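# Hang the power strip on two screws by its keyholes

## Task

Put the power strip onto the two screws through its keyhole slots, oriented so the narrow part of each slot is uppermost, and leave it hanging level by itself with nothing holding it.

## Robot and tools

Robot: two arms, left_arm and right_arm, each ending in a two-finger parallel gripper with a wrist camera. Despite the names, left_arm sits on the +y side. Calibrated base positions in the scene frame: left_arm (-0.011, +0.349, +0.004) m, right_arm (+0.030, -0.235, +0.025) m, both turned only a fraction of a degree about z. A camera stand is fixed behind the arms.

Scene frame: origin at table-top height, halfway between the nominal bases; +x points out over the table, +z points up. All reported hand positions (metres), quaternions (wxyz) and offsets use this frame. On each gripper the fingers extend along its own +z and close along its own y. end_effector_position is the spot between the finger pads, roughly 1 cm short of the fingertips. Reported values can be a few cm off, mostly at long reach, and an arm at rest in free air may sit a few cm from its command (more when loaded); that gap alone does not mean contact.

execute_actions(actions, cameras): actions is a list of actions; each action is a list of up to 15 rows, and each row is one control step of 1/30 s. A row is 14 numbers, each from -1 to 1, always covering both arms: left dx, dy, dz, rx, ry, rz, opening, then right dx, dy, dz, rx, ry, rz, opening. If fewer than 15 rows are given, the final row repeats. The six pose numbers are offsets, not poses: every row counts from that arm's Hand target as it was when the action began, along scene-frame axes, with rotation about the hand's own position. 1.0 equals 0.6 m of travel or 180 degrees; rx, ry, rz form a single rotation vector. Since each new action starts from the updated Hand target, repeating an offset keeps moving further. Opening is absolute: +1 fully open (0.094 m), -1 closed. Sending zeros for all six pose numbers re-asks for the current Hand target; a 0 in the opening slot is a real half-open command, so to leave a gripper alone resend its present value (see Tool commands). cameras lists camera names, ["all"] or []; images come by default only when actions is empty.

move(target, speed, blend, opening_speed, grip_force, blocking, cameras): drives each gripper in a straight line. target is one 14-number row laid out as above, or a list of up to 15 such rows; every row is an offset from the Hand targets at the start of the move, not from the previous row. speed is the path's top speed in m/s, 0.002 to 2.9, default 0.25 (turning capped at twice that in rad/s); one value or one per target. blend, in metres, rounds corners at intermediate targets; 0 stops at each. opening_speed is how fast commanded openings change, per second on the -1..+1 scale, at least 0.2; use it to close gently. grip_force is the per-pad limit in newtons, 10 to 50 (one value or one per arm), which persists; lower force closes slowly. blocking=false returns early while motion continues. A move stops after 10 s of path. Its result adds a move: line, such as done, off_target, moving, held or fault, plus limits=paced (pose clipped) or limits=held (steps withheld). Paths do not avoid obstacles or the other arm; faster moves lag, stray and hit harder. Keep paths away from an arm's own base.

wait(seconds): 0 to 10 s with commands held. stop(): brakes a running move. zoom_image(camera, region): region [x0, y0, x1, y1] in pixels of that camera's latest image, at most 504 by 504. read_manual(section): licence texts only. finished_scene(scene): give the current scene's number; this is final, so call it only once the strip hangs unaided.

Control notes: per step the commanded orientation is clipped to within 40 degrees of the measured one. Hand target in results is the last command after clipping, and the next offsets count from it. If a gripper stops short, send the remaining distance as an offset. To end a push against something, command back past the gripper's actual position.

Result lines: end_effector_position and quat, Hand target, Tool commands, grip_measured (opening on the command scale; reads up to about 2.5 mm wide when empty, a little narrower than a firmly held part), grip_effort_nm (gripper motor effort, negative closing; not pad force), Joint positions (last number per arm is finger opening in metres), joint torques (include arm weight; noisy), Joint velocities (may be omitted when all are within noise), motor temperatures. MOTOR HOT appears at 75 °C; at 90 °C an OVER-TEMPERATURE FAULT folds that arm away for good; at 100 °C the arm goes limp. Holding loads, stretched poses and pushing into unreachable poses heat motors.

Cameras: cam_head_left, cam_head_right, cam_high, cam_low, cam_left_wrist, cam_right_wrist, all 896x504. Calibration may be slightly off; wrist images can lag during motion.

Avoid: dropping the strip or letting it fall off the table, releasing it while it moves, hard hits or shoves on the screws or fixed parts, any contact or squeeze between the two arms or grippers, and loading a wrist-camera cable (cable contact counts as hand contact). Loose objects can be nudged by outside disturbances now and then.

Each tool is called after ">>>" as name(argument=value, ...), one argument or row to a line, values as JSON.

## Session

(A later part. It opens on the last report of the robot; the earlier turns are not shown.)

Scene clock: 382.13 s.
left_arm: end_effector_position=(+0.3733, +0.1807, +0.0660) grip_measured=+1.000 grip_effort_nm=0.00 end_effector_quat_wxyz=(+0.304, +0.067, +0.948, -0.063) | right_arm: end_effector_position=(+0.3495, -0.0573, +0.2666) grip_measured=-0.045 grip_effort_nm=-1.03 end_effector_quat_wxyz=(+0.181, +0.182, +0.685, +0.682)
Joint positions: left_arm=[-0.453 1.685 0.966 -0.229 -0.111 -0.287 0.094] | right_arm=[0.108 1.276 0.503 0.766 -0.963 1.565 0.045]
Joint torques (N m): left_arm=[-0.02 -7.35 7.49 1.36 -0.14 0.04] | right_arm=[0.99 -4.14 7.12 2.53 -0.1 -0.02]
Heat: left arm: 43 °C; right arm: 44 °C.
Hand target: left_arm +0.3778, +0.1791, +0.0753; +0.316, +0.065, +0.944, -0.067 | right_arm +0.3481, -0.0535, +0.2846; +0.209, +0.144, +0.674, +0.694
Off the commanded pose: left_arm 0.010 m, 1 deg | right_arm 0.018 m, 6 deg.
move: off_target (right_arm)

>>> move(
  target=[0,0,0,0,0,0,1, 0.0035,0.0057,-0.0067,-0.0004,-0.0029,0,-0.4],
  speed=0.03,
)

Scene clock: 383.70 s.
left_arm: end_effector_position=(+0.3733, +0.1807, +0.0660) grip_measured=+1.000 grip_effort_nm=0.00 end_effector_quat_wxyz=(+0.304, +0.067, +0.948, -0.063) | right_arm: end_effector_position=(+0.3514, -0.0550, +0.2642) grip_measured=-0.045 grip_effort_nm=-1.03 end_effector_quat_wxyz=(+0.181, +0.182, +0.685, +0.682)
Joint positions: left_arm=[-0.453 1.685 0.966 -0.229 -0.111 -0.287 0.094] | right_arm=[0.117 1.294 0.503 0.785 -0.955 1.566 0.045]
Joint torques (N m): left_arm=[-0.03 -7.38 7.49 1.36 -0.13 0.03] | right_arm=[1.35 -3.58 6.76 2.66 -0.02 -0.13]
Heat: left arm: 43 °C; right arm: 44 °C.
Hand target: left_arm +0.3778, +0.1791, +0.0753; +0.316, +0.065, +0.944, -0.067 | right_arm +0.3502, -0.0501, +0.2806; +0.212, +0.140, +0.674, +0.694
Off the commanded pose: left_arm 0.010 m, 1 deg | right_arm 0.017 m, 6 deg.
move: off_target (right_arm)

>>> move(
  target=[0,0,0,0,0,0,1, 0.0026,0.0043,-0.01,-0.0022,-0.0039,0,-0.4],
  speed=0.03,
)

Scene clock: 385.57 s.
left_arm: end_effector_position=(+0.3733, +0.1807, +0.0660) grip_measured=+1.000 grip_effort_nm=0.00 end_effector_quat_wxyz=(+0.304, +0.067, +0.948, -0.063) | right_arm: end_effector_position=(+0.3513, -0.0548, +0.2630) grip_measured=-0.045 grip_effort_nm=-1.03 end_effector_quat_wxyz=(+0.187, +0.175, +0.681, +0.686)
Joint positions: left_arm=[-0.453 1.685 0.966 -0.229 -0.111 -0.287 0.094] | right_arm=[0.117 1.311 0.489 0.841 -0.956 1.57 0.045]
Joint torques (N m): left_arm=[-0.03 -7.36 7.5 1.36 -0.13 0.03] | right_arm=[2.29 -2.93 7.09 2.51 0.06 -0.32]
Heat: left arm: 43 °C; right arm: 44 °C.
Hand target: left_arm +0.3778, +0.1791, +0.0753; +0.316, +0.065, +0.944, -0.067 | right_arm +0.3518, -0.0475, +0.2746; +0.216, +0.135, +0.675, +0.692
Off the commanded pose: left_arm 0.010 m, 1 deg | right_arm 0.014 m, 6 deg.
move: off_target (right_arm)

>>> move(
  target=[0,0,0,0,0,0,1, 0,0,-0.0133,-0.0026,0.0034,0,-0.4],
  speed=0.03,
)

Scene clock: 388.10 s.
left_arm: end_effector_position=(+0.3733, +0.1807, +0.0660) grip_measured=+1.000 grip_effort_nm=0.00 end_effector_quat_wxyz=(+0.304, +0.067, +0.948, -0.063) | right_arm: end_effector_position=(+0.3512, -0.0544, +0.2611) grip_measured=-0.045 grip_effort_nm=-1.03 end_effector_quat_wxyz=(+0.197, +0.162, +0.682, +0.686)
Joint positions: left_arm=[-0.453 1.685 0.966 -0.229 -0.111 -0.287 0.094] | right_arm=[0.118 1.327 0.479 0.878 -0.959 1.549 0.045]
Joint torques (N m): left_arm=[-0.02 -7.35 7.49 1.35 -0.13 0.03] | right_arm=[1.99 -2.73 6.57 2.21 0.08 -0.23]
Heat: left arm: 43 °C; right arm: 44 °C.
Hand target: left_arm +0.3778, +0.1791, +0.0753; +0.316, +0.065, +0.944, -0.067 | right_arm +0.3518, -0.0475, +0.2665; +0.213, +0.138, +0.679, +0.689
Off the commanded pose: left_arm 0.010 m, 1 deg | right_arm 0.009 m, 3 deg.
move: off_target (right_arm)

>>> move(
  target=[0,0,0,0,0,0,1, 0.0009,0.0014,-0.005,0.0057,0.0102,0.0002,-0.4],
  speed=0.03,
)

Scene clock: 390.30 s.
left_arm: end_effector_position=(+0.3733, +0.1807, +0.0660) grip_measured=+1.000 grip_effort_nm=0.00 end_effector_quat_wxyz=(+0.304, +0.067, +0.948, -0.063) | right_arm: end_effector_position=(+0.3511, -0.0543, +0.2608) grip_measured=-0.045 grip_effort_nm=-1.03 end_effector_quat_wxyz=(+0.197, +0.161, +0.679, +0.689)
Joint positions: left_arm=[-0.453 1.685 0.966 -0.229 -0.111 -0.287 0.094] | right_arm=[0.118 1.338 0.472 0.913 -0.96 1.564 0.045]
Joint torques (N m): left_arm=[-0.03 -7.36 7.5 1.36 -0.13 0.04] | right_arm=[2.32 -2.47 6.75 2.05 0.17 0.02]
Heat: left arm: 43 °C; right arm: 43 °C.
Hand target: left_arm +0.3778, +0.1791, +0.0753; +0.316, +0.065, +0.944, -0.067 | right_arm +0.3523, -0.0466, +0.2635; +0.201, +0.151, +0.676, +0.693
Off the commanded pose: left_arm 0.010 m, 1 deg | right_arm 0.008 m, 1 deg.
move: done

>>> move(
  target=[0,0,0,0,0,0,1, -0.0079,-0.0128,-0.0033,0,0,0,-0.4],
  speed=0.04,
)

Scene clock: 396.47 s.
left_arm: end_effector_position=(+0.3733, +0.1807, +0.0660) grip_measured=+1.000 grip_effort_nm=0.00 end_effector_quat_wxyz=(+0.304, +0.067, +0.948, -0.063) | right_arm: end_effector_position=(+0.3496, -0.0550, +0.2533) grip_measured=-0.045 grip_effort_nm=-1.03 end_effector_quat_wxyz=(+0.187, +0.173, +0.680, +0.687)
Joint positions: left_arm=[-0.453 1.685 0.966 -0.229 -0.111 -0.287 0.094] | right_arm=[0.116 1.341 0.456 0.91 -0.96 1.575 0.045]
Joint torques (N m): left_arm=[-0.02 -7.38 7.49 1.36 -0.13 0.04] | right_arm=[-0.17 -4.31 5.94 2.24 -0.12 -0.03]
Heat: left arm: 43 °C; right arm: 42 °C.
Hand target: left_arm +0.3778, +0.1791, +0.0753; +0.316, +0.065, +0.944, -0.067 | right_arm +0.3476, -0.0543, +0.2616; +0.201, +0.151, +0.676, +0.693
Off the commanded pose: left_arm 0.010 m, 1 deg | right_arm 0.009 m, 3 deg.
move: off_target (right_arm)

>>> move(
  target=[0,0,0,0,0,0,1, -0.0046,-0.0085,-0.0067,-0.001,0.002,0,-0.4],
  speed=0.04,
)

Scene clock: 397.87 s.
left_arm: end_effector_position=(+0.3733, +0.1807, +0.0660) grip_measured=+1.000 grip_effort_nm=0.01 end_effector_quat_wxyz=(+0.304, +0.067, +0.948, -0.063) | right_arm: end_effector_position=(+0.3484, -0.0599, +0.2471) grip_measured=-0.045 grip_effort_nm=-1.03 end_effector_quat_wxyz=(+0.183, +0.180, +0.682, +0.685)
Joint positions: left_arm=[-0.453 1.685 0.966 -0.229 -0.111 -0.287 0.094] | right_arm=[0.098 1.341 0.441 0.908 -0.974 1.575 0.045]
Joint torques (N m): left_arm=[-0.02 -7.38 7.5 1.36 -0.13 0.04] | right_arm=[-0.12 -4.92 5.7 2.19 -0.23 -0.08]
Heat: left arm: 43 °C; right arm: 42 °C.
Hand target: left_arm +0.3778, +0.1791, +0.0753; +0.316, +0.065, +0.944, -0.067 | right_arm +0.3448, -0.0594, +0.2577; +0.199, +0.153, +0.678, +0.691
Off the commanded pose: left_arm 0.010 m, 1 deg | right_arm 0.011 m, 4 deg.
move: off_target (right_arm)

>>> move(
  target=[0,0,0,0,0,0,1, 0,0,0.0333,0,-0.008,0,-0.4],
  speed=0.05,
)

Scene clock: 399.83 s.
left_arm: end_effector_position=(+0.3733, +0.1807, +0.0660) grip_measured=+1.000 grip_effort_nm=0.00 end_effector_quat_wxyz=(+0.304, +0.067, +0.948, -0.063) | right_arm: end_effector_position=(+0.3450, -0.0601, +0.2464) grip_measured=-0.045 grip_effort_nm=-1.03 end_effector_quat_wxyz=(+0.172, +0.190, +0.686, +0.681)
Joint positions: left_arm=[-0.453 1.685 0.966 -0.229 -0.111 -0.287 0.094] | right_arm=[0.098 1.31 0.441 0.847 -0.975 1.575 0.045]
Joint torques (N m): left_arm=[-0.03 -7.36 7.49 1.35 -0.13 0.04] | right_arm=[-0.27 -6.83 9.29 2.12 -0.22 -0.14]
Heat: left arm: 43 °C; right arm: 42 °C.
Hand target: left_arm +0.3778, +0.1791, +0.0753; +0.316, +0.065, +0.944, -0.067 | right_arm +0.3449, -0.0594, +0.2775; +0.208, +0.144, +0.675, +0.693
Off the commanded pose: left_arm 0.010 m, 1 deg | right_arm 0.031 m, 7 deg.
move: off_target (right_arm)

>>> move(
  target=[0,0,0,0,0,0,1, 0.0045,0.0012,0.02,-0.0002,-0.0094,0,-0.4],
  speed=0.04,
)

Scene clock: 402.00 s.
left_arm: end_effector_position=(+0.3733, +0.1807, +0.0660) grip_measured=+1.000 grip_effort_nm=0.00 end_effector_quat_wxyz=(+0.304, +0.067, +0.948, -0.063) | right_arm: end_effector_position=(+0.3476, -0.0599, +0.2560) grip_measured=-0.045 grip_effort_nm=-1.03 end_effector_quat_wxyz=(+0.179, +0.184, +0.684, +0.683)
Joint positions: left_arm=[-0.453 1.685 0.966 -0.229 -0.111 -0.287 0.094] | right_arm=[0.098 1.301 0.466 0.831 -0.975 1.574 0.045]
Joint torques (N m): left_arm=[-0.02 -7.38 7.5 1.36 -0.13 0.03] | right_arm=[-0.1 -6.86 9.78 2.12 -0.18 -0.19]
Heat: left arm: 43 °C; right arm: 42 °C.
Hand target: left_arm +0.3778, +0.1791, +0.0753; +0.316, +0.065, +0.944, -0.067 | right_arm +0.3475, -0.0587, +0.2895; +0.218, +0.134, +0.672, +0.695
Off the commanded pose: left_arm 0.010 m, 1 deg | right_arm 0.034 m, 7 deg.
move: off_target (right_arm)

>>> move(
  target=[0,0,0,0,0,0,1, 0.0043,0.0072,0.0033,-0.0017,-0.0029,0,-0.4],
  speed=0.03,
)

Scene clock: 403.87 s.
left_arm: end_effector_position=(+0.3733, +0.1807, +0.0660) grip_measured=+1.000 grip_effort_nm=0.00 end_effector_quat_wxyz=(+0.304, +0.067, +0.948, -0.063) | right_arm: end_effector_position=(+0.3489, -0.0583, +0.2594) grip_measured=-0.045 grip_effort_nm=-1.03 end_effector_quat_wxyz=(+0.182, +0.178, +0.685, +0.683)
Joint positions: left_arm=[-0.453 1.685 0.966 -0.229 -0.111 -0.287 0.094] | right_arm=[0.102 1.301 0.48 0.821 -0.974 1.564 0.045]
Joint torques (N m): left_arm=[-0.02 -7.38 7.5 1.36 -0.13 0.04] | right_arm=[0.95 -6.39 9.96 2.22 -0.04 -0.13]
Heat: left arm: 43 °C; right arm: 42 °C.
Hand target: left_arm +0.3778, +0.1791, +0.0753; +0.316, +0.065, +0.944, -0.067 | right_arm +0.3501, -0.0544, +0.2915; +0.221, +0.130, +0.673, +0.694
Off the commanded pose: left_arm 0.010 m, 1 deg | right_arm 0.032 m, 7 deg.
move: off_target (right_arm)

>>> move(
  target=[0,0,0,0,0,0,1, 0.0133,0.0153,-0.0033,0,0,0,-0.4],
  speed=0.03,
)

Scene clock: 405.70 s.
left_arm: end_effector_position=(+0.3733, +0.1807, +0.0660) grip_measured=+1.000 grip_effort_nm=0.00 end_effector_quat_wxyz=(+0.304, +0.067, +0.948, -0.063) | right_arm: end_effector_position=(+0.3494, -0.0536, +0.2615) grip_measured=-0.045 grip_effort_nm=-1.03 end_effector_quat_wxyz=(+0.184, +0.174, +0.685, +0.684)
Joint positions: left_arm=[-0.453 1.685 0.966 -0.229 -0.111 -0.287 0.094] | right_arm=[0.121 1.304 0.488 0.82 -0.959 1.56 0.045]
Joint torques (N m): left_arm=[-0.03 -7.36 7.5 1.36 -0.13 0.04] | right_arm=[2.24 -3.04 11.23 2.32 0.08 -0.2]
Heat: left arm: 43 °C; right arm: 42 °C.
Hand target: left_arm +0.3778, +0.1791, +0.0753; +0.316, +0.065, +0.944, -0.067 | right_arm +0.3581, -0.0452, +0.2896; +0.221, +0.130, +0.673, +0.694
Off the commanded pose: left_arm 0.010 m, 1 deg | right_arm 0.031 m, 7 deg.
move: off_target (right_arm)

>>> move(
  target=[0,0,0,0,0,0,1, 0.0036,-0.0064,0,0,0,-0.0038,-0.4],
  speed=0.03,
)

Scene clock: 409.33 s.
left_arm: end_effector_position=(+0.3733, +0.1807, +0.0660) grip_measured=+1.000 grip_effort_nm=0.00 end_effector_quat_wxyz=(+0.304, +0.067, +0.948, -0.063) | right_arm: end_effector_position=(+0.3494, -0.0537, +0.2615) grip_measured=-0.045 grip_effort_nm=-1.03 end_effector_quat_wxyz=(+0.184, +0.174, +0.685, +0.684)
Joint positions: left_arm=[-0.453 1.685 0.966 -0.229 -0.111 -0.287 0.094] | right_arm=[0.12 1.304 0.488 0.82 -0.959 1.56 0.045]
Joint torques (N m): left_arm=[-0.05 -7.35 7.5 1.36 -0.13 0.03] | right_arm=[1.05 -3.02 11.3 2.31 0.1 -0.2]
Heat: left arm: 43 °C; right arm: 42 °C.
Hand target: left_arm +0.3778, +0.1791, +0.0753; +0.316, +0.065, +0.944, -0.067 | right_arm +0.3603, -0.0491, +0.2896; +0.225, +0.134, +0.672, +0.692
Off the commanded pose: left_arm 0.010 m, 1 deg | right_arm 0.030 m, 7 deg.
move: off_target (right_arm)

>>> move(
  target=[0,0,0,0,0,0,1, 0.0036,-0.0064,0,0,0,-0.0038,-0.4],
  speed=0.03,
)

Scene clock: 410.50 s.
left_arm: end_effector_position=(+0.3733, +0.1807, +0.0660) grip_measured=+1.000 grip_effort_nm=0.00 end_effector_quat_wxyz=(+0.304, +0.067, +0.948, -0.063) | right_arm: end_effector_position=(+0.3495, -0.0538, +0.2616) grip_measured=-0.045 grip_effort_nm=-1.03 end_effector_quat_wxyz=(+0.183, +0.172, +0.685, +0.684)
Joint positions: left_arm=[-0.453 1.685 0.966 -0.229 -0.111 -0.287 0.094] | right_arm=[0.118 1.306 0.491 0.82 -0.965 1.559 0.045]
Joint torques (N m): left_arm=[-0.05 -7.36 7.49 1.36 -0.13 0.03] | right_arm=[0.35 -3.25 11.03 2.31 0.2 -0.22]
Heat: left arm: 43 °C; right arm: 42 °C.
Hand target: left_arm +0.3778, +0.1791, +0.0753; +0.316, +0.065, +0.944, -0.067 | right_arm +0.3623, -0.0528, +0.2897; +0.229, +0.138, +0.671, +0.691
Off the commanded pose: left_arm 0.010 m, 1 deg | right_arm 0.031 m, 7 deg.
move: off_target (right_arm)

>>> move(
  target=[0,0,0,0,0,0,1, 0.0035,0.0004,-0.0097,-0.0007,0.0057,0,-0.4],
  speed=0.03,
)

Scene clock: 412.70 s.
left_arm: end_effector_position=(+0.3733, +0.1807, +0.0660) grip_measured=+1.000 grip_effort_nm=0.01 end_effector_quat_wxyz=(+0.304, +0.067, +0.948, -0.063) | right_arm: end_effector_position=(+0.3496, -0.0538, +0.2610) grip_measured=-0.045 grip_effort_nm=-1.03 end_effector_quat_wxyz=(+0.181, +0.168, +0.686, +0.685)
Joint positions: left_arm=[-0.453 1.685 0.966 -0.229 -0.111 -0.287 0.094] | right_arm=[0.114 1.315 0.493 0.827 -0.978 1.557 0.045]
Joint torques (N m): left_arm=[-0.03 -7.38 7.49 1.36 -0.13 0.04] | right_arm=[0.66 -2.65 10.84 2.23 0.31 -0.16]
Heat: left arm: 43 °C; right arm: 43 °C.
Hand target: left_arm +0.3778, +0.1791, +0.0753; +0.316, +0.065, +0.944, -0.067 | right_arm +0.3644, -0.0526, +0.2838; +0.223, +0.144, +0.674, +0.689
Off the commanded pose: left_arm 0.010 m, 1 deg | right_arm 0.027 m, 6 deg.
move: off_target (right_arm)

>>> wait(
  seconds=0,
  cameras=["cam_head_left","cam_head_right","cam_high","cam_right_wrist"],
)

>>> zoom_image(
  camera="cam_head_left",
  region=[360, 220, 460, 350],
)

>>> zoom_image(
  camera="cam_high",
  region=[320, 120, 520, 240],
)

Scene clock: 414.23 s.
left_arm: end_effector_position=(+0.3733, +0.1807, +0.0660) grip_measured=+1.000 grip_effort_nm=0.01 end_effector_quat_wxyz=(+0.304, +0.067, +0.948, -0.063) | right_arm: end_effector_position=(+0.3496, -0.0538, +0.2609) grip_measured=-0.045 grip_effort_nm=-1.03 end_effector_quat_wxyz=(+0.181, +0.168, +0.686, +0.684)
Joint positions: left_arm=[-0.453 1.685 0.966 -0.229 -0.111 -0.287 0.094] | right_arm=[0.114 1.315 0.493 0.827 -0.978 1.556 0.045]
Joint torques (N m): left_arm=[-0.02 -7.38 7.5 1.36 -0.13 0.04] | right_arm=[0.85 -2.48 10.86 2.21 0.29 -0.16]
Heat: left arm: 43 °C; right arm: 43 °C.
Hand target: left_arm +0.3778, +0.1791, +0.0753; +0.316, +0.065, +0.944, -0.067 | right_arm +0.3645, -0.0526, +0.2837; +0.223, +0.144, +0.674, +0.689
Tool commands: left_gripper/opening=+1.0 right_gripper/opening=-0.4
Off the commanded pose: left_arm 0.010 m, 1 deg | right_arm 0.027 m, 6 deg.
camera_calibration:
cam_right_wrist: T_world_to_cam=[[0.042762, 0.00708685, -0.99906, 0.251009], [-0.996408, 0.0734625, -0.0421273, 0.399476], [0.0730949, 0.997273, 0.0102028, 0.115492], [0, 0, 0, 1]] pos_world=[0.378865, -0.146303, 0.266423]
Images, in order (width x height): cam_head_left 896x504, cam_head_right 896x504, cam_high 896x504, cam_right_wrist 896x504.

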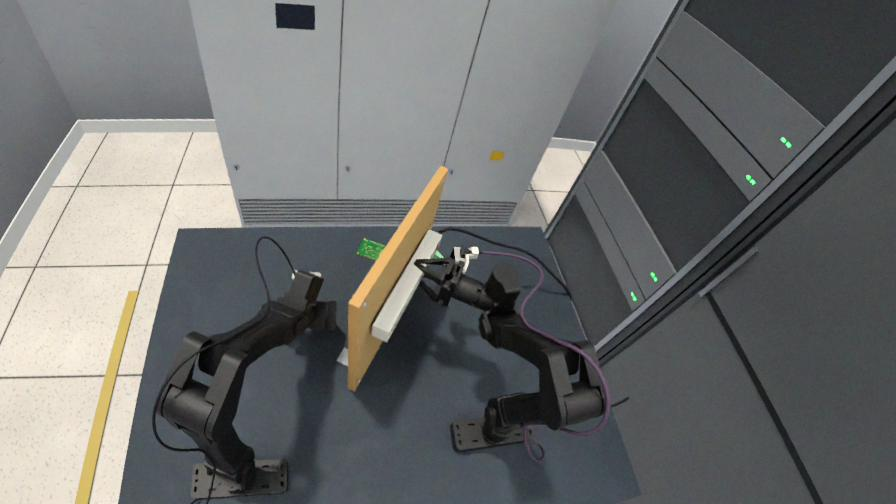

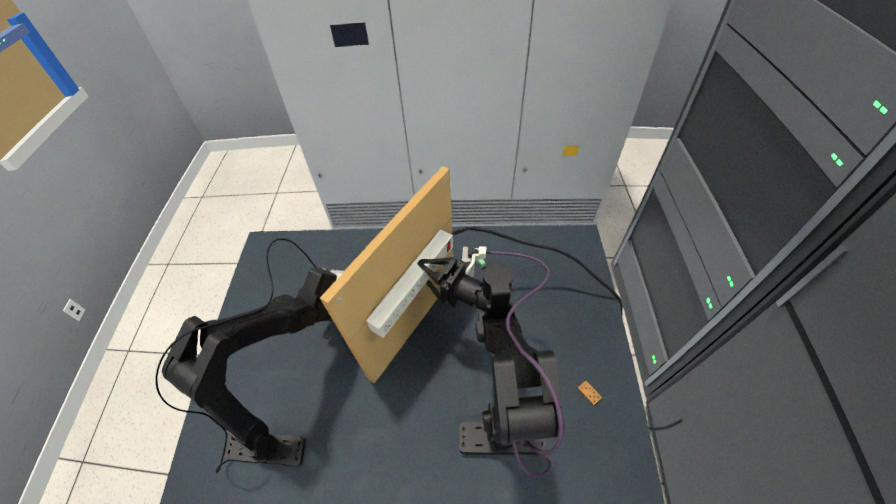

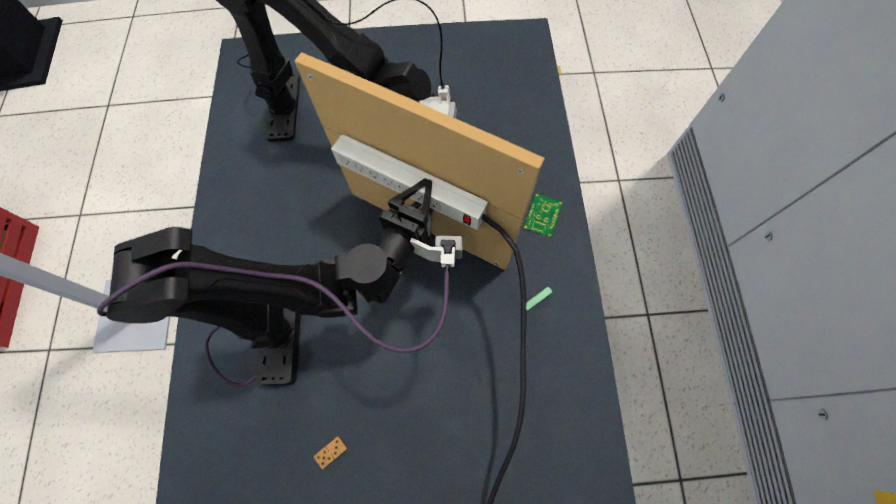

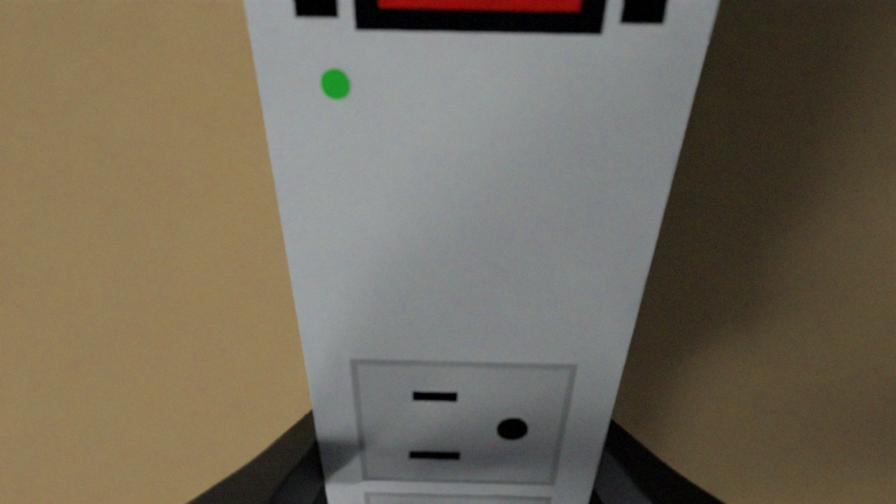

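Scaled by 3.877 from the camera's 896x504 image, which has a finer 1280x720 frame.

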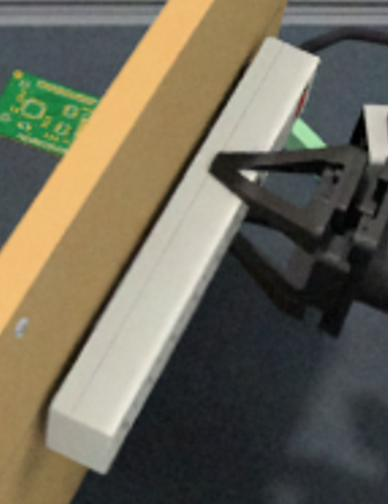

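Scaled by 2.520 from the camera's 896x504 image, which has a finer 1280x720 frame.

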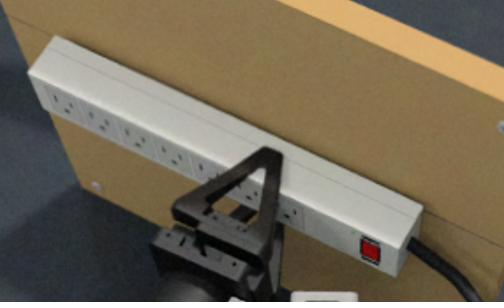

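>>> move(
  target=[
    [0,0,0,0,0,0,1, -0.0122,-0.0199,0,0,0,0,-0.4],
    [0,0,0,0,0,0,1, -0.0122,-0.0199,0.06,0,0,0,-0.4],
  ],
  speed=0.06,
  blend=[0.003,0],
)

Scene clock: 421.93 s.
left_arm: end_effector_position=(+0.3733, +0.1807, +0.0660) grip_measured=+1.000 grip_effort_nm=0.00 end_effector_quat_wxyz=(+0.304, +0.067, +0.948, -0.063) | right_arm: end_effector_position=(+0.3584, -0.0653, +0.2841) grip_measured=-0.045 grip_effort_nm=-1.03 end_effector_quat_wxyz=(+0.182, +0.191, +0.687, +0.677)
Joint positions: left_arm=[-0.453 1.685 0.966 -0.229 -0.111 -0.287 0.094] | right_arm=[0.078 1.252 0.582 0.642 -0.978 1.556 0.045]
Joint torques (N m): left_arm=[-0.03 -7.38 7.5 1.36 -0.13 0.03] | right_arm=[0.01 -6.97 10.26 2.19 -0.16 -0.11]
Heat: left arm: 43 °C; right arm: 44 °C.
Hand target: left_arm +0.3778, +0.1791, +0.0753; +0.316, +0.065, +0.944, -0.067 | right_arm +0.3571, -0.0646, +0.3198; +0.223, +0.144, +0.674, +0.689
Off the commanded pose: left_arm 0.010 m, 1 deg | right_arm 0.036 m, 7 deg.
move: off_target (right_arm)

>>> move(
  target=[0,0,0,0,0,0,1, -0.0172,0.0105,0.02,0.0027,-0.0064,0.0078,-0.4],
  speed=0.06,
)

Scene clock: 423.67 s.
left_arm: end_effector_position=(+0.3733, +0.1807, +0.0660) grip_measured=+1.000 grip_effort_nm=0.01 end_effector_quat_wxyz=(+0.304, +0.067, +0.948, -0.063) | right_arm: end_effector_position=(+0.3518, -0.0634, +0.2935) grip_measured=-0.045 grip_effort_nm=-1.03 end_effector_quat_wxyz=(+0.184, +0.185, +0.683, +0.682)
Joint positions: left_arm=[-0.453 1.685 0.966 -0.229 -0.111 -0.287 0.094] | right_arm=[0.085 1.215 0.582 0.629 -0.978 1.568 0.045]
Joint torques (N m): left_arm=[-0.05 -7.35 7.5 1.36 -0.13 0.04] | right_arm=[1.01 -6.75 10.82 2.24 -0.2 -0.1]
Heat: left arm: 43 °C; right arm: 44 °C.
Hand target: left_arm +0.3778, +0.1791, +0.0753; +0.316, +0.065, +0.944, -0.067 | right_arm +0.3468, -0.0583, +0.3318; +0.221, +0.130, +0.671, +0.696
Off the commanded pose: left_arm 0.010 m, 1 deg | right_arm 0.039 m, 8 deg.
move: off_target (right_arm)

>>> move(
  target=[0,0,0,0,0,0,1, 0.0037,0.025,0.0017,-0.0007,-0.0012,0.0056,-0.4],
  speed=0.04,
)

Scene clock: 425.43 s.
left_arm: end_effector_position=(+0.3733, +0.1807, +0.0660) grip_measured=+1.000 grip_effort_nm=0.00 end_effector_quat_wxyz=(+0.304, +0.067, +0.948, -0.063) | right_arm: end_effector_position=(+0.3510, -0.0520, +0.2957) grip_measured=-0.045 grip_effort_nm=-1.03 end_effector_quat_wxyz=(+0.180, +0.185, +0.685, +0.681)
Joint positions: left_arm=[-0.453 1.685 0.966 -0.229 -0.111 -0.287 0.094] | right_arm=[0.132 1.214 0.595 0.607 -0.936 1.568 0.045]
Joint torques (N m): left_arm=[-0.05 -7.35 7.5 1.36 -0.13 0.04] | right_arm=[1.65 -4.42 11.6 2.42 -0.26 -0.23]
Heat: left arm: 43 °C; right arm: 44 °C.
Hand target: left_arm +0.3778, +0.1791, +0.0753; +0.316, +0.065, +0.944, -0.067 | right_arm +0.3491, -0.0432, +0.3327; +0.216, +0.122, +0.672, +0.697
Off the commanded pose: left_arm 0.010 m, 1 deg | right_arm 0.038 m, 9 deg.
move: off_target (right_arm)

>>> move(
  target=[0,0,0,0,0,0,1, 0.0065,0.008,0,0,-0.003,0.002,-0.4],
  speed=0.04,
)

Scene clock: 426.80 s.
left_arm: end_effector_position=(+0.3733, +0.1807, +0.0660) grip_measured=+1.000 grip_effort_nm=0.01 end_effector_quat_wxyz=(+0.304, +0.067, +0.948, -0.063) | right_arm: end_effector_position=(+0.3527, -0.0492, +0.2936) grip_measured=-0.045 grip_effort_nm=-1.03 end_effector_quat_wxyz=(+0.173, +0.187, +0.686, +0.681)
Joint positions: left_arm=[-0.453 1.685 0.966 -0.229 -0.111 -0.287 0.094] | right_arm=[0.14 1.229 0.603 0.606 -0.936 1.572 0.045]
Joint torques (N m): left_arm=[-0.03 -7.36 7.5 1.36 -0.13 0.04] | right_arm=[2.19 -3.95 11.78 2.56 -0.13 -0.28]
Heat: left arm: 43 °C; right arm: 44 °C.
Hand target: left_arm +0.3778, +0.1791, +0.0753; +0.316, +0.065, +0.944, -0.067 | right_arm +0.3530, -0.0385, +0.3326; +0.217, +0.117, +0.672, +0.699
Off the commanded pose: left_arm 0.010 m, 1 deg | right_arm 0.041 m, 10 deg.
move: off_target (right_arm)

>>> move(
  target=[0,0,0,0,0,0,1, 0,0,-0.045,0,0.0055,0,-0.4],
  speed=0.04,
)

Scene clock: 429.00 s.
left_arm: end_effector_position=(+0.3733, +0.1807, +0.0660) grip_measured=+1.000 grip_effort_nm=0.00 end_effector_quat_wxyz=(+0.304, +0.067, +0.948, -0.063) | right_arm: end_effector_position=(+0.3537, -0.0485, +0.2923) grip_measured=-0.045 grip_effort_nm=-1.03 end_effector_quat_wxyz=(+0.173, +0.179, +0.680, +0.689)
Joint positions: left_arm=[-0.453 1.685 0.966 -0.229 -0.111 -0.287 0.094] | right_arm=[0.137 1.259 0.587 0.688 -0.951 1.596 0.045]
Joint torques (N m): left_arm=[-0.02 -7.36 7.49 1.36 -0.13 0.04] | right_arm=[2.84 -2.45 7.46 2.66 0.07 -0.55]
Heat: left arm: 43 °C; right arm: 44 °C.
Hand target: left_arm +0.3778, +0.1791, +0.0753; +0.316, +0.065, +0.944, -0.067 | right_arm +0.3530, -0.0385, +0.3058; +0.212, +0.123, +0.673, +0.698
Off the commanded pose: left_arm 0.010 m, 1 deg | right_arm 0.017 m, 8 deg.
move: off_target (right_arm)

>>> move(
  target=[0,0,0,0,0,0,1, -0.0079,-0.0128,-0.01,0,0,0,-0.4],
  speed=0.03,
)

Scene clock: 430.47 s.
left_arm: end_effector_position=(+0.3733, +0.1807, +0.0660) grip_measured=+1.000 grip_effort_nm=0.00 end_effector_quat_wxyz=(+0.304, +0.067, +0.948, -0.063) | right_arm: end_effector_position=(+0.3524, -0.0489, +0.2815) grip_measured=-0.045 grip_effort_nm=-1.03 end_effector_quat_wxyz=(+0.178, +0.175, +0.685, +0.685)
Joint positions: left_arm=[-0.453 1.685 0.966 -0.229 -0.111 -0.287 0.094] | right_arm=[0.136 1.269 0.558 0.714 -0.949 1.569 0.045]
Joint torques (N m): left_arm=[-0.03 -7.36 7.5 1.36 -0.13 0.03] | right_arm=[0.34 -4.36 6.87 2.7 -0.26 -0.22]
Heat: left arm: 43 °C; right arm: 44 °C.
Hand target: left_arm +0.3778, +0.1791, +0.0753; +0.316, +0.065, +0.944, -0.067 | right_arm +0.3482, -0.0461, +0.2997; +0.211, +0.123, +0.673, +0.698
Off the commanded pose: left_arm 0.010 m, 1 deg | right_arm 0.019 m, 7 deg.
move: off_target (right_arm)

>>> move(
  target=[0,0,0,0,0,0,1, 0,0,-0.01,0,0,0,-0.4],
  speed=0.03,
  cameras=["cam_right_wrist"],
)

Scene clock: 432.33 s.
left_arm: end_effector_position=(+0.3733, +0.1807, +0.0660) grip_measured=+1.000 grip_effort_nm=0.00 end_effector_quat_wxyz=(+0.304, +0.067, +0.948, -0.063) | right_arm: end_effector_position=(+0.3528, -0.0490, +0.2805) grip_measured=-0.045 grip_effort_nm=-1.03 end_effector_quat_wxyz=(+0.184, +0.170, +0.681, +0.688)
Joint positions: left_arm=[-0.453 1.685 0.966 -0.229 -0.111 -0.287 0.094] | right_arm=[0.136 1.283 0.545 0.763 -0.948 1.574 0.045]
Joint torques (N m): left_arm=[-0.02 -7.36 7.5 1.36 -0.13 0.04] | right_arm=[0.34 -3.88 6.37 2.54 -0.26 -0.28]
Heat: left arm: 43 °C; right arm: 44 °C.
Hand target: left_arm +0.3778, +0.1791, +0.0753; +0.316, +0.065, +0.944, -0.067 | right_arm +0.3482, -0.0461, +0.2937; +0.211, +0.123, +0.673, +0.698
Off the commanded pose: left_arm 0.010 m, 1 deg | right_arm 0.014 m, 6 deg.
move: off_target (right_arm)
camera_calibration:
cam_right_wrist: T_world_to_cam=[[0.0478317, 0.017782, -0.998697, 0.269128], [-0.99561, 0.0813866, -0.0462347, 0.404411], [0.0804584, 0.996524, 0.0215968, 0.10448], [0, 0, 0, 1]] pos_world=[0.381357, -0.141816, 0.285219]
Images, in order (width x height): cam_right_wrist 896x504.

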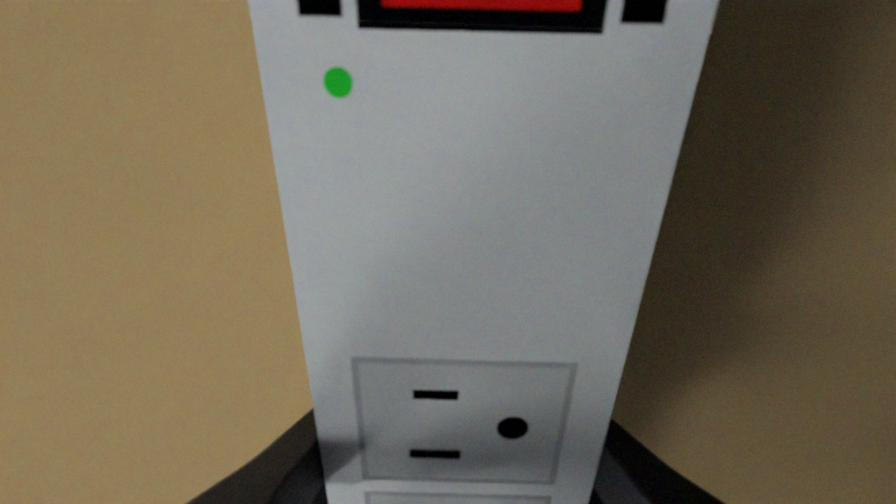

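>>> move(
  target=[0,0,0,0,0,0,1, 0,0,-0.01,0,0,0,-0.4],
  speed=0.03,
)

Scene clock: 434.13 s.
left_arm: end_effector_position=(+0.3733, +0.1807, +0.0660) grip_measured=+1.000 grip_effort_nm=0.00 end_effector_quat_wxyz=(+0.304, +0.067, +0.948, -0.063) | right_arm: end_effector_position=(+0.3528, -0.0490, +0.2800) grip_measured=-0.045 grip_effort_nm=-1.03 end_effector_quat_wxyz=(+0.186, +0.168, +0.676, +0.693)
Joint positions: left_arm=[-0.453 1.685 0.966 -0.229 -0.111 -0.287 0.094] | right_arm=[0.136 1.296 0.532 0.814 -0.948 1.591 0.045]
Joint torques (N m): left_arm=[-0.03 -7.38 7.49 1.36 -0.13 0.04] | right_arm=[0.24 -3.77 5.96 2.42 -0.24 -0.47]
Heat: left arm: 43 °C; right arm: 43 °C.
Hand target: left_arm +0.3778, +0.1791, +0.0753; +0.316, +0.065, +0.944, -0.067 | right_arm +0.3483, -0.0461, +0.2878; +0.211, +0.123, +0.673, +0.698
Off the commanded pose: left_arm 0.010 m, 1 deg | right_arm 0.009 m, 6 deg.
move: off_target (right_arm)

>>> move(
  target=[0,0,0,0,0,0,1, 0,0,-0.008,0,0,0,-0.4],
  speed=0.03,
  cameras=["cam_high","cam_head_left","cam_head_right","cam_right_wrist"],
)

Scene clock: 436.20 s.
left_arm: end_effector_position=(+0.3733, +0.1807, +0.0660) grip_measured=+1.000 grip_effort_nm=0.00 end_effector_quat_wxyz=(+0.304, +0.067, +0.948, -0.063) | right_arm: end_effector_position=(+0.3528, -0.0492, +0.2796) grip_measured=-0.045 grip_effort_nm=-1.03 end_effector_quat_wxyz=(+0.188, +0.165, +0.672, +0.696)
Joint positions: left_arm=[-0.453 1.685 0.966 -0.229 -0.111 -0.287 0.094] | right_arm=[0.136 1.309 0.522 0.857 -0.949 1.606 0.045]
Joint torques (N m): left_arm=[-0.03 -7.36 7.5 1.36 -0.13 0.03] | right_arm=[0.38 -3.45 5.45 2.28 -0.22 -0.56]
Heat: left arm: 43 °C; right arm: 43 °C.
Hand target: left_arm +0.3778, +0.1791, +0.0753; +0.316, +0.065, +0.944, -0.067 | right_arm +0.3483, -0.0462, +0.2830; +0.212, +0.123, +0.673, +0.698
Off the commanded pose: left_arm 0.010 m, 1 deg | right_arm 0.006 m, 6 deg.
move: off_target (right_arm)
camera_calibration:
cam_right_wrist: T_world_to_cam=[[0.0647989, 0.0383378, -0.997162, 0.262714], [-0.994824, 0.0808539, -0.0615384, 0.408308], [0.0782652, 0.995988, 0.0433786, 0.0991905], [0, 0, 0, 1]] pos_world=[0.381408, -0.141878, 0.282792]
Images, in order (width x height): cam_head_left 896x504, cam_head_right 896x504, cam_high 896x504, cam_right_wrist 896x504.

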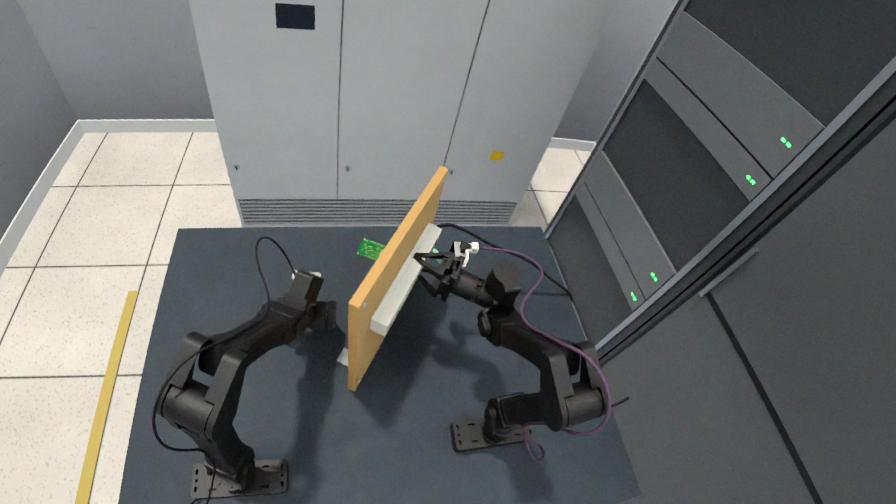

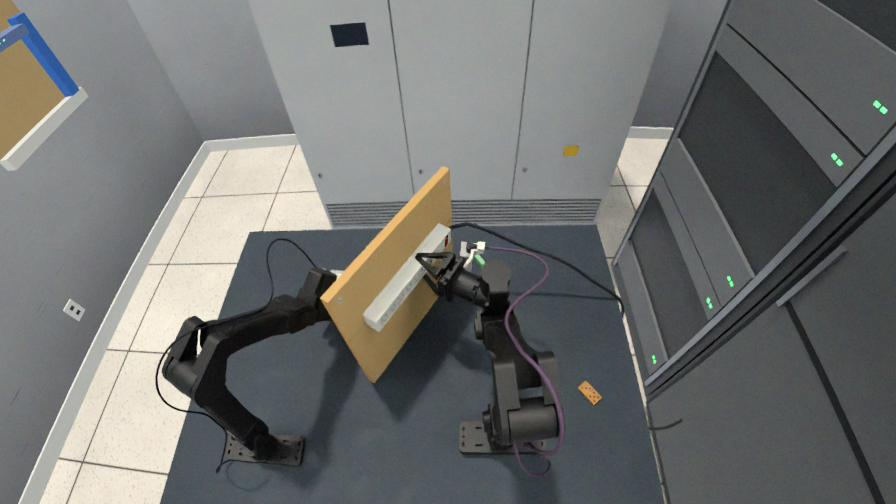

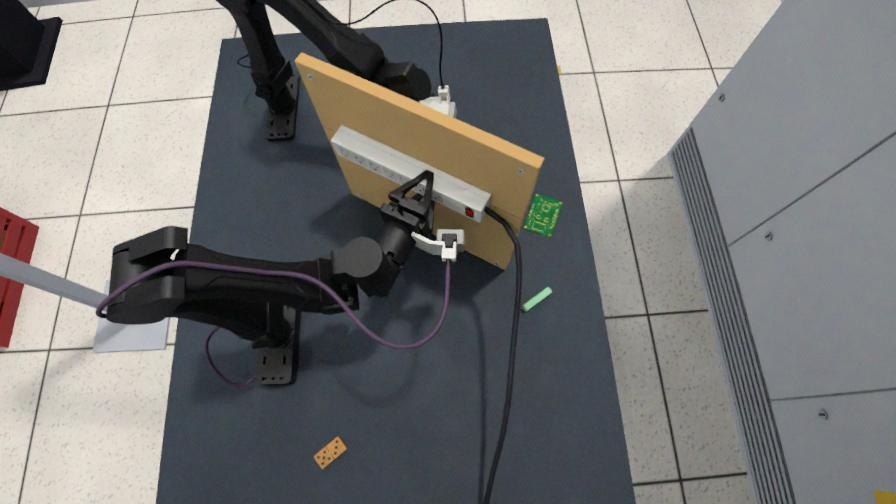

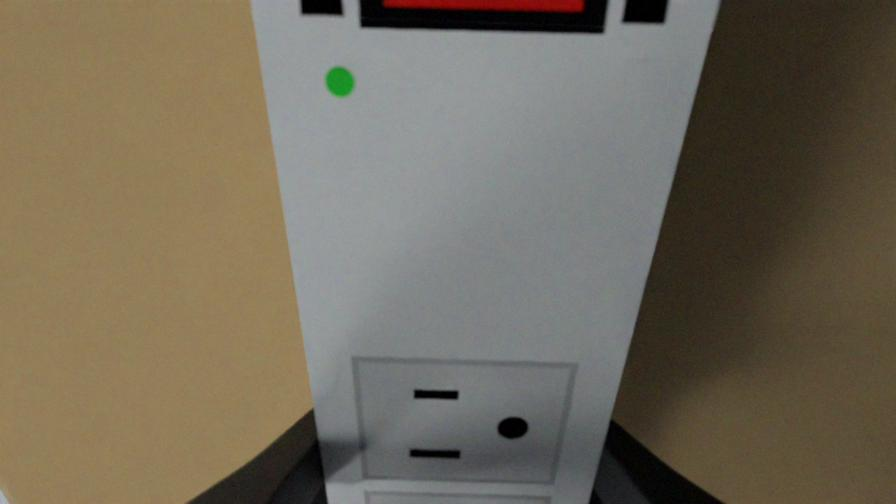

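>>> move(
  target=[
    [0,0,0,0,0,0,1, -0.0105,-0.017,0,0,0,0,-0.4],
    [0,0,0,0,0,0,1, -0.0262,-0.0443,-0.0367,0,0,0,-0.4],
  ],
  speed=0.06,
  blend=[0.003,0],
  cameras=["cam_right_wrist"],
)

Scene clock: 443.77 s.
left_arm: end_effector_position=(+0.3733, +0.1807, +0.0660) grip_measured=+1.000 grip_effort_nm=0.00 end_effector_quat_wxyz=(+0.304, +0.067, +0.948, -0.063) | right_arm: end_effector_position=(+0.3367, -0.0743, +0.2485) grip_measured=-0.045 grip_effort_nm=-1.03 end_effector_quat_wxyz=(+0.187, +0.165, +0.680, +0.690)
Joint positions: left_arm=[-0.453 1.685 0.966 -0.229 -0.111 -0.287 0.094] | right_arm=[0.029 1.311 0.398 0.958 -1.059 1.584 0.045]
Joint torques (N m): left_arm=[-0.03 -7.38 7.5 1.35 -0.13 0.04] | right_arm=[-0.08 -3.84 5.78 2.46 -0.24 -0.15]
Heat: left arm: 44 °C; right arm: 43 °C.
Hand target: left_arm +0.3778, +0.1791, +0.0753; +0.316, +0.065, +0.944, -0.067 | right_arm +0.3325, -0.0727, +0.2609; +0.211, +0.123, +0.673, +0.698
Off the commanded pose: left_arm 0.010 m, 1 deg | right_arm 0.013 m, 6 deg.
move: off_target (right_arm)
camera_calibration:
cam_right_wrist: T_world_to_cam=[[0.0590649, 0.0201785, -0.99805, 0.234579], [-0.995311, 0.0779046, -0.0573277, 0.391334], [0.0765959, 0.996757, 0.0246853, 0.132139], [0, 0, 0, 1]] pos_world=[0.365522, -0.166931, 0.253294]
Images, in order (width x height): cam_right_wrist 896x504.

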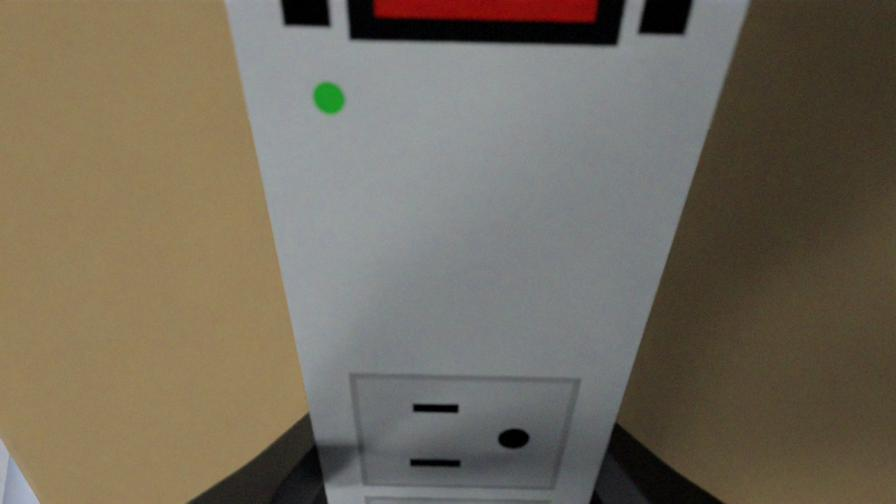

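>>> move(
  target=[0,0,0,0,0,0,1, 0.0037,-0.0023,0.0467,0.0,-0.004,0.015,-0.4],
  speed=0.05,
)

Scene clock: 447.60 s.
left_arm: end_effector_position=(+0.3733, +0.1807, +0.0660) grip_measured=+1.000 grip_effort_nm=0.00 end_effector_quat_wxyz=(+0.304, +0.067, +0.948, -0.063) | right_arm: end_effector_position=(+0.3385, -0.0771, +0.2589) grip_measured=-0.045 grip_effort_nm=-1.03 end_effector_quat_wxyz=(+0.168, +0.159, +0.681, +0.695)
Joint positions: left_arm=[-0.453 1.685 0.966 -0.229 -0.111 -0.287 0.094] | right_arm=[0.003 1.311 0.448 0.913 -1.121 1.609 0.045]
Joint torques (N m): left_arm=[-0.03 -7.38 7.5 1.36 -0.13 0.03] | right_arm=[0.25 -6.53 9.62 2.13 -0.29 -0.12]
Heat: left arm: 44 °C; right arm: 43 °C.
Hand target: left_arm +0.3778, +0.1791, +0.0753; +0.316, +0.065, +0.944, -0.067 | right_arm +0.3347, -0.0741, +0.2890; +0.199, +0.102, +0.675, +0.703
Off the commanded pose: left_arm 0.010 m, 1 deg | right_arm 0.030 m, 8 deg.
move: off_target (right_arm)

>>> move(
  target=[0,0,0,0,0,0,1, 0.0105,0.017,0,-0.0075,0.0007,0.0032,-0.4],
  speed=0.04,
)

Scene clock: 450.03 s.
left_arm: end_effector_position=(+0.3733, +0.1807, +0.0660) grip_measured=+1.000 grip_effort_nm=0.00 end_effector_quat_wxyz=(+0.304, +0.067, +0.948, -0.063) | right_arm: end_effector_position=(+0.3433, -0.0718, +0.2575) grip_measured=-0.045 grip_effort_nm=-1.03 end_effector_quat_wxyz=(+0.161, +0.163, +0.690, +0.687)
Joint positions: left_arm=[-0.453 1.685 0.966 -0.229 -0.111 -0.287 0.094] | right_arm=[0.025 1.311 0.485 0.815 -1.103 1.563 0.045]
Joint torques (N m): left_arm=[-0.03 -7.36 7.5 1.36 -0.13 0.04] | right_arm=[1.59 -5.72 10.28 2.2 -0.29 -0.24]
Heat: left arm: 44 °C; right arm: 42 °C.
Hand target: left_arm +0.3778, +0.1791, +0.0753; +0.316, +0.065, +0.944, -0.067 | right_arm +0.3411, -0.0639, +0.2888; +0.196, +0.098, +0.684, +0.696
Off the commanded pose: left_arm 0.010 m, 1 deg | right_arm 0.033 m, 9 deg.
move: off_target (right_arm)

>>> move(
  target=[0,0,0,0,0,0,1, 0.0065,0.0155,0,-0.0025,-0.005,0.0022,-0.4],
  speed=0.04,
)

Scene clock: 451.80 s.
left_arm: end_effector_position=(+0.3733, +0.1807, +0.0660) grip_measured=+1.000 grip_effort_nm=0.01 end_effector_quat_wxyz=(+0.304, +0.067, +0.948, -0.063) | right_arm: end_effector_position=(+0.3482, -0.0660, +0.2575) grip_measured=-0.045 grip_effort_nm=-1.03 end_effector_quat_wxyz=(+0.169, +0.165, +0.692, +0.682)
Joint positions: left_arm=[-0.453 1.685 0.966 -0.229 -0.111 -0.287 0.094] | right_arm=[0.054 1.317 0.5 0.792 -1.06 1.541 0.045]
Joint torques (N m): left_arm=[-0.02 -7.36 7.5 1.36 -0.13 0.04] | right_arm=[1.91 -4.56 10.7 2.4 -0.43 -0.28]
Heat: left arm: 44 °C; right arm: 42 °C.
Hand target: left_arm +0.3778, +0.1791, +0.0753; +0.316, +0.065, +0.944, -0.067 | right_arm +0.3450, -0.0547, +0.2889; +0.199, +0.089, +0.685, +0.695
Off the commanded pose: left_arm 0.010 m, 1 deg | right_arm 0.034 m, 10 deg.
move: off_target (right_arm)

>>> move(
  target=[0,0,0,0,0,0,1, 0.0018,0.0127,0,0.0024,-0.0038,0.0067,-0.4],
  speed=0.04,
)

Scene clock: 453.60 s.
left_arm: end_effector_position=(+0.3733, +0.1807, +0.0660) grip_measured=+1.000 grip_effort_nm=0.01 end_effector_quat_wxyz=(+0.304, +0.067, +0.948, -0.063) | right_arm: end_effector_position=(+0.3495, -0.0588, +0.2527) grip_measured=-0.045 grip_effort_nm=-1.03 end_effector_quat_wxyz=(+0.159, +0.164, +0.695, +0.682)
Joint positions: left_arm=[-0.453 1.685 0.966 -0.229 -0.111 -0.287 0.094] | right_arm=[0.078 1.343 0.508 0.794 -1.051 1.538 0.045]
Joint torques (N m): left_arm=[-0.03 -7.36 7.5 1.36 -0.13 0.03] | right_arm=[1.91 -4.52 10.44 2.67 -0.5 -0.26]
Heat: left arm: 44 °C; right arm: 43 °C.
Hand target: left_arm +0.3778, +0.1791, +0.0753; +0.316, +0.065, +0.944, -0.067 | right_arm +0.3460, -0.0470, +0.2889; +0.196, +0.078, +0.682, +0.700
Off the commanded pose: left_arm 0.010 m, 1 deg | right_arm 0.038 m, 11 deg.
move: off_target (right_arm)

>>> move(
  target=[0,0,0,0,0,0,1, 0,0,0.01,0.003,-0.0077,0,-0.4],
  speed=0.03,
)

Scene clock: 458.73 s.
left_arm: end_effector_position=(+0.3733, +0.1807, +0.0660) grip_measured=+1.000 grip_effort_nm=0.00 end_effector_quat_wxyz=(+0.304, +0.067, +0.948, -0.063) | right_arm: end_effector_position=(+0.3497, -0.0588, +0.2586) grip_measured=-0.045 grip_effort_nm=-1.03 end_effector_quat_wxyz=(+0.169, +0.154, +0.691, +0.686)
Joint positions: left_arm=[-0.453 1.685 0.966 -0.229 -0.111 -0.287 0.094] | right_arm=[0.078 1.343 0.508 0.831 -1.051 1.545 0.045]
Joint torques (N m): left_arm=[-0.03 -7.38 7.5 1.36 -0.13 0.04] | right_arm=[2.14 -4.44 10.51 2.68 -0.49 -0.21]
Heat: left arm: 44 °C; right arm: 44 °C.
Hand target: left_arm +0.3778, +0.1791, +0.0753; +0.316, +0.065, +0.944, -0.067 | right_arm +0.3460, -0.0470, +0.2949; +0.204, +0.071, +0.677, +0.704
Off the commanded pose: left_arm 0.010 m, 1 deg | right_arm 0.038 m, 11 deg.
move: off_target (right_arm)

>>> move(
  target=[0,0,0,0,0,0,1, 0.004,0.0064,-0.0025,0.0007,0.0015,0,-0.4],
  speed=0.03,
)

Scene clock: 460.93 s.
left_arm: end_effector_position=(+0.3733, +0.1807, +0.0660) grip_measured=+1.000 grip_effort_nm=0.00 end_effector_quat_wxyz=(+0.304, +0.067, +0.948, -0.063) | right_arm: end_effector_position=(+0.3501, -0.0549, +0.2585) grip_measured=-0.045 grip_effort_nm=-1.03 end_effector_quat_wxyz=(+0.165, +0.149, +0.691, +0.688)
Joint positions: left_arm=[-0.453 1.685 0.966 -0.229 -0.111 -0.287 0.094] | right_arm=[0.089 1.36 0.515 0.846 -1.055 1.548 0.045]
Joint torques (N m): left_arm=[-0.03 -7.36 7.5 1.36 -0.13 0.03] | right_arm=[2.41 -4.62 10.58 2.67 -0.31 -0.19]
Heat: left arm: 44 °C; right arm: 44 °C.
Hand target: left_arm +0.3778, +0.1791, +0.0753; +0.316, +0.065, +0.944, -0.067 | right_arm +0.3485, -0.0432, +0.2935; +0.202, +0.073, +0.676, +0.705
Off the commanded pose: left_arm 0.010 m, 1 deg | right_arm 0.037 m, 10 deg.
move: off_target (right_arm)

>>> move(
  target=[0,0,0,0,0,0,1, 0.0026,-0.0005,-0.003,0.0007,0.0034,0,-0.4],
  speed=0.03,
)

Scene clock: 462.70 s.
left_arm: end_effector_position=(+0.3733, +0.1807, +0.0660) grip_measured=+1.000 grip_effort_nm=0.00 end_effector_quat_wxyz=(+0.304, +0.067, +0.948, -0.063) | right_arm: end_effector_position=(+0.3505, -0.0545, +0.2574) grip_measured=-0.045 grip_effort_nm=-1.03 end_effector_quat_wxyz=(+0.160, +0.151, +0.690, +0.689)
Joint positions: left_arm=[-0.453 1.685 0.966 -0.229 -0.111 -0.287 0.094] | right_arm=[0.089 1.369 0.515 0.856 -1.058 1.559 0.045]
Joint torques (N m): left_arm=[-0.03 -7.38 7.5 1.36 -0.13 0.03] | right_arm=[2.26 -4.53 10.51 2.6 -0.3 -0.17]
Heat: left arm: 44 °C; right arm: 44 °C.
Hand target: left_arm +0.3778, +0.1791, +0.0753; +0.316, +0.065, +0.944, -0.067 | right_arm +0.3501, -0.0435, +0.2917; +0.199, +0.077, +0.677, +0.705
Off the commanded pose: left_arm 0.010 m, 1 deg | right_arm 0.036 m, 10 deg.
move: off_target (right_arm)

>>> move(
  target=[0,0,0,0,0,0,1, 0.0035,0.0003,-0.0005,-0.0006,-0.0013,-0.0028,-0.4],
  speed=0.03,
)

Scene clock: 464.60 s.
left_arm: end_effector_position=(+0.3733, +0.1807, +0.0660) grip_measured=+1.000 grip_effort_nm=0.00 end_effector_quat_wxyz=(+0.304, +0.067, +0.948, -0.063) | right_arm: end_effector_position=(+0.3508, -0.0543, +0.2574) grip_measured=-0.045 grip_effort_nm=-1.03 end_effector_quat_wxyz=(+0.160, +0.150, +0.691, +0.689)
Joint positions: left_arm=[-0.453 1.685 0.966 -0.229 -0.111 -0.287 0.094] | right_arm=[0.09 1.371 0.517 0.856 -1.059 1.559 0.045]
Joint torques (N m): left_arm=[-0.03 -7.36 7.5 1.36 -0.14 0.03] | right_arm=[2.37 -4.56 10.55 2.59 -0.15 -0.23]
Heat: left arm: 44 °C; right arm: 44 °C.
Hand target: left_arm +0.3778, +0.1791, +0.0753; +0.316, +0.065, +0.944, -0.067 | right_arm +0.3521, -0.0433, +0.2913; +0.203, +0.078, +0.677, +0.704
Off the commanded pose: left_arm 0.010 m, 1 deg | right_arm 0.036 m, 10 deg.
move: off_target (right_arm)

>>> move(
  target=[0,0,0,0,0,0,1, 0.005,0.0004,0,-0.001,-0.002,-0.002,-0.4],
  speed=0.03,
)

Scene clock: 465.67 s.
left_arm: end_effector_position=(+0.3733, +0.1807, +0.0660) grip_measured=+1.000 grip_effort_nm=0.00 end_effector_quat_wxyz=(+0.304, +0.067, +0.948, -0.063) | right_arm: end_effector_position=(+0.3516, -0.0536, +0.2575) grip_measured=-0.045 grip_effort_nm=-1.03 end_effector_quat_wxyz=(+0.159, +0.148, +0.691, +0.689)
Joint positions: left_arm=[-0.453 1.685 0.966 -0.229 -0.111 -0.287 0.094] | right_arm=[0.091 1.377 0.523 0.856 -1.063 1.557 0.045]
Joint torques (N m): left_arm=[-0.03 -7.38 7.5 1.36 -0.13 0.04] | right_arm=[2.52 -4.74 10.88 2.58 -0.01 -0.31]
Heat: left arm: 44 °C; right arm: 44 °C.
Hand target: left_arm +0.3778, +0.1791, +0.0753; +0.316, +0.065, +0.944, -0.067 | right_arm +0.3551, -0.0430, +0.2913; +0.207, +0.078, +0.677, +0.702
Off the commanded pose: left_arm 0.010 m, 1 deg | right_arm 0.035 m, 10 deg.
move: off_target (right_arm)

>>> move(
  target=[0,0,0,0,0,0,1, 0.005,0.0008,-0.0013,0,0,-0.005,-0.4],
  speed=0.03,
)

Scene clock: 467.07 s.
left_arm: end_effector_position=(+0.3733, +0.1807, +0.0660) grip_measured=+1.000 grip_effort_nm=0.00 end_effector_quat_wxyz=(+0.304, +0.067, +0.948, -0.063) | right_arm: end_effector_position=(+0.3517, -0.0536, +0.2575) grip_measured=-0.045 grip_effort_nm=-1.03 end_effector_quat_wxyz=(+0.159, +0.148, +0.691, +0.689)
Joint positions: left_arm=[-0.453 1.685 0.966 -0.229 -0.111 -0.287 0.094] | right_arm=[0.091 1.377 0.523 0.856 -1.062 1.556 0.045]
Joint torques (N m): left_arm=[-0.03 -7.38 7.5 1.36 -0.13 0.03] | right_arm=[2.86 -4.26 10.81 2.55 0.14 -0.29]
Heat: left arm: 44 °C; right arm: 44 °C.
Hand target: left_arm +0.3778, +0.1791, +0.0753; +0.316, +0.065, +0.944, -0.067 | right_arm +0.3581, -0.0425, +0.2905; +0.213, +0.083, +0.676, +0.700
Off the commanded pose: left_arm 0.010 m, 1 deg | right_arm 0.035 m, 10 deg.
move: off_target (right_arm)

>>> move(
  target=[0,0,0,0,0,0,1, 0.0037,-0.0064,0,0,0,-0.0038,-0.4],
  speed=0.03,
)

Scene clock: 468.33 s.
left_arm: end_effector_position=(+0.3733, +0.1807, +0.0660) grip_measured=+1.000 grip_effort_nm=0.00 end_effector_quat_wxyz=(+0.304, +0.067, +0.948, -0.063) | right_arm: end_effector_position=(+0.3517, -0.0536, +0.2575) grip_measured=-0.045 grip_effort_nm=-1.03 end_effector_quat_wxyz=(+0.159, +0.148, +0.691, +0.689)
Joint positions: left_arm=[-0.453 1.685 0.966 -0.229 -0.111 -0.287 0.094] | right_arm=[0.091 1.377 0.523 0.856 -1.062 1.556 0.045]
Joint torques (N m): left_arm=[-0.03 -7.36 7.5 1.36 -0.13 0.03] | right_arm=[2 -4.37 10.85 2.55 0.15 -0.33]
Heat: left arm: 44 °C; right arm: 44 °C.
Hand target: left_arm +0.3778, +0.1791, +0.0753; +0.316, +0.065, +0.944, -0.067 | right_arm +0.3603, -0.0464, +0.2905; +0.217, +0.087, +0.676, +0.699
Off the commanded pose: left_arm 0.010 m, 1 deg | right_arm 0.035 m, 10 deg.
move: off_target (right_arm)

>>> move(
  target=[0,0,0,0,0,0,1, 0.0083,0.0008,0,0,0,0,-0.4],
  speed=0.03,
)

Scene clock: 469.50 s.
left_arm: end_effector_position=(+0.3733, +0.1807, +0.0660) grip_measured=+1.000 grip_effort_nm=0.00 end_effector_quat_wxyz=(+0.304, +0.067, +0.948, -0.063) | right_arm: end_effector_position=(+0.3520, -0.0536, +0.2575) grip_measured=-0.045 grip_effort_nm=-1.03 end_effector_quat_wxyz=(+0.156, +0.144, +0.692, +0.690)
Joint positions: left_arm=[-0.453 1.685 0.966 -0.229 -0.111 -0.287 0.094] | right_arm=[0.087 1.386 0.529 0.86 -1.076 1.556 0.045]
Joint torques (N m): left_arm=[-0.02 -7.38 7.5 1.36 -0.13 0.04] | right_arm=[2.32 -3.62 11.82 2.55 0.25 -0.39]
Heat: left arm: 44 °C; right arm: 44 °C.
Hand target: left_arm +0.3778, +0.1791, +0.0753; +0.316, +0.065, +0.944, -0.067 | right_arm +0.3653, -0.0460, +0.2906; +0.217, +0.087, +0.676, +0.699
Off the commanded pose: left_arm 0.010 m, 1 deg | right_arm 0.036 m, 10 deg.
move: off_target (right_arm)


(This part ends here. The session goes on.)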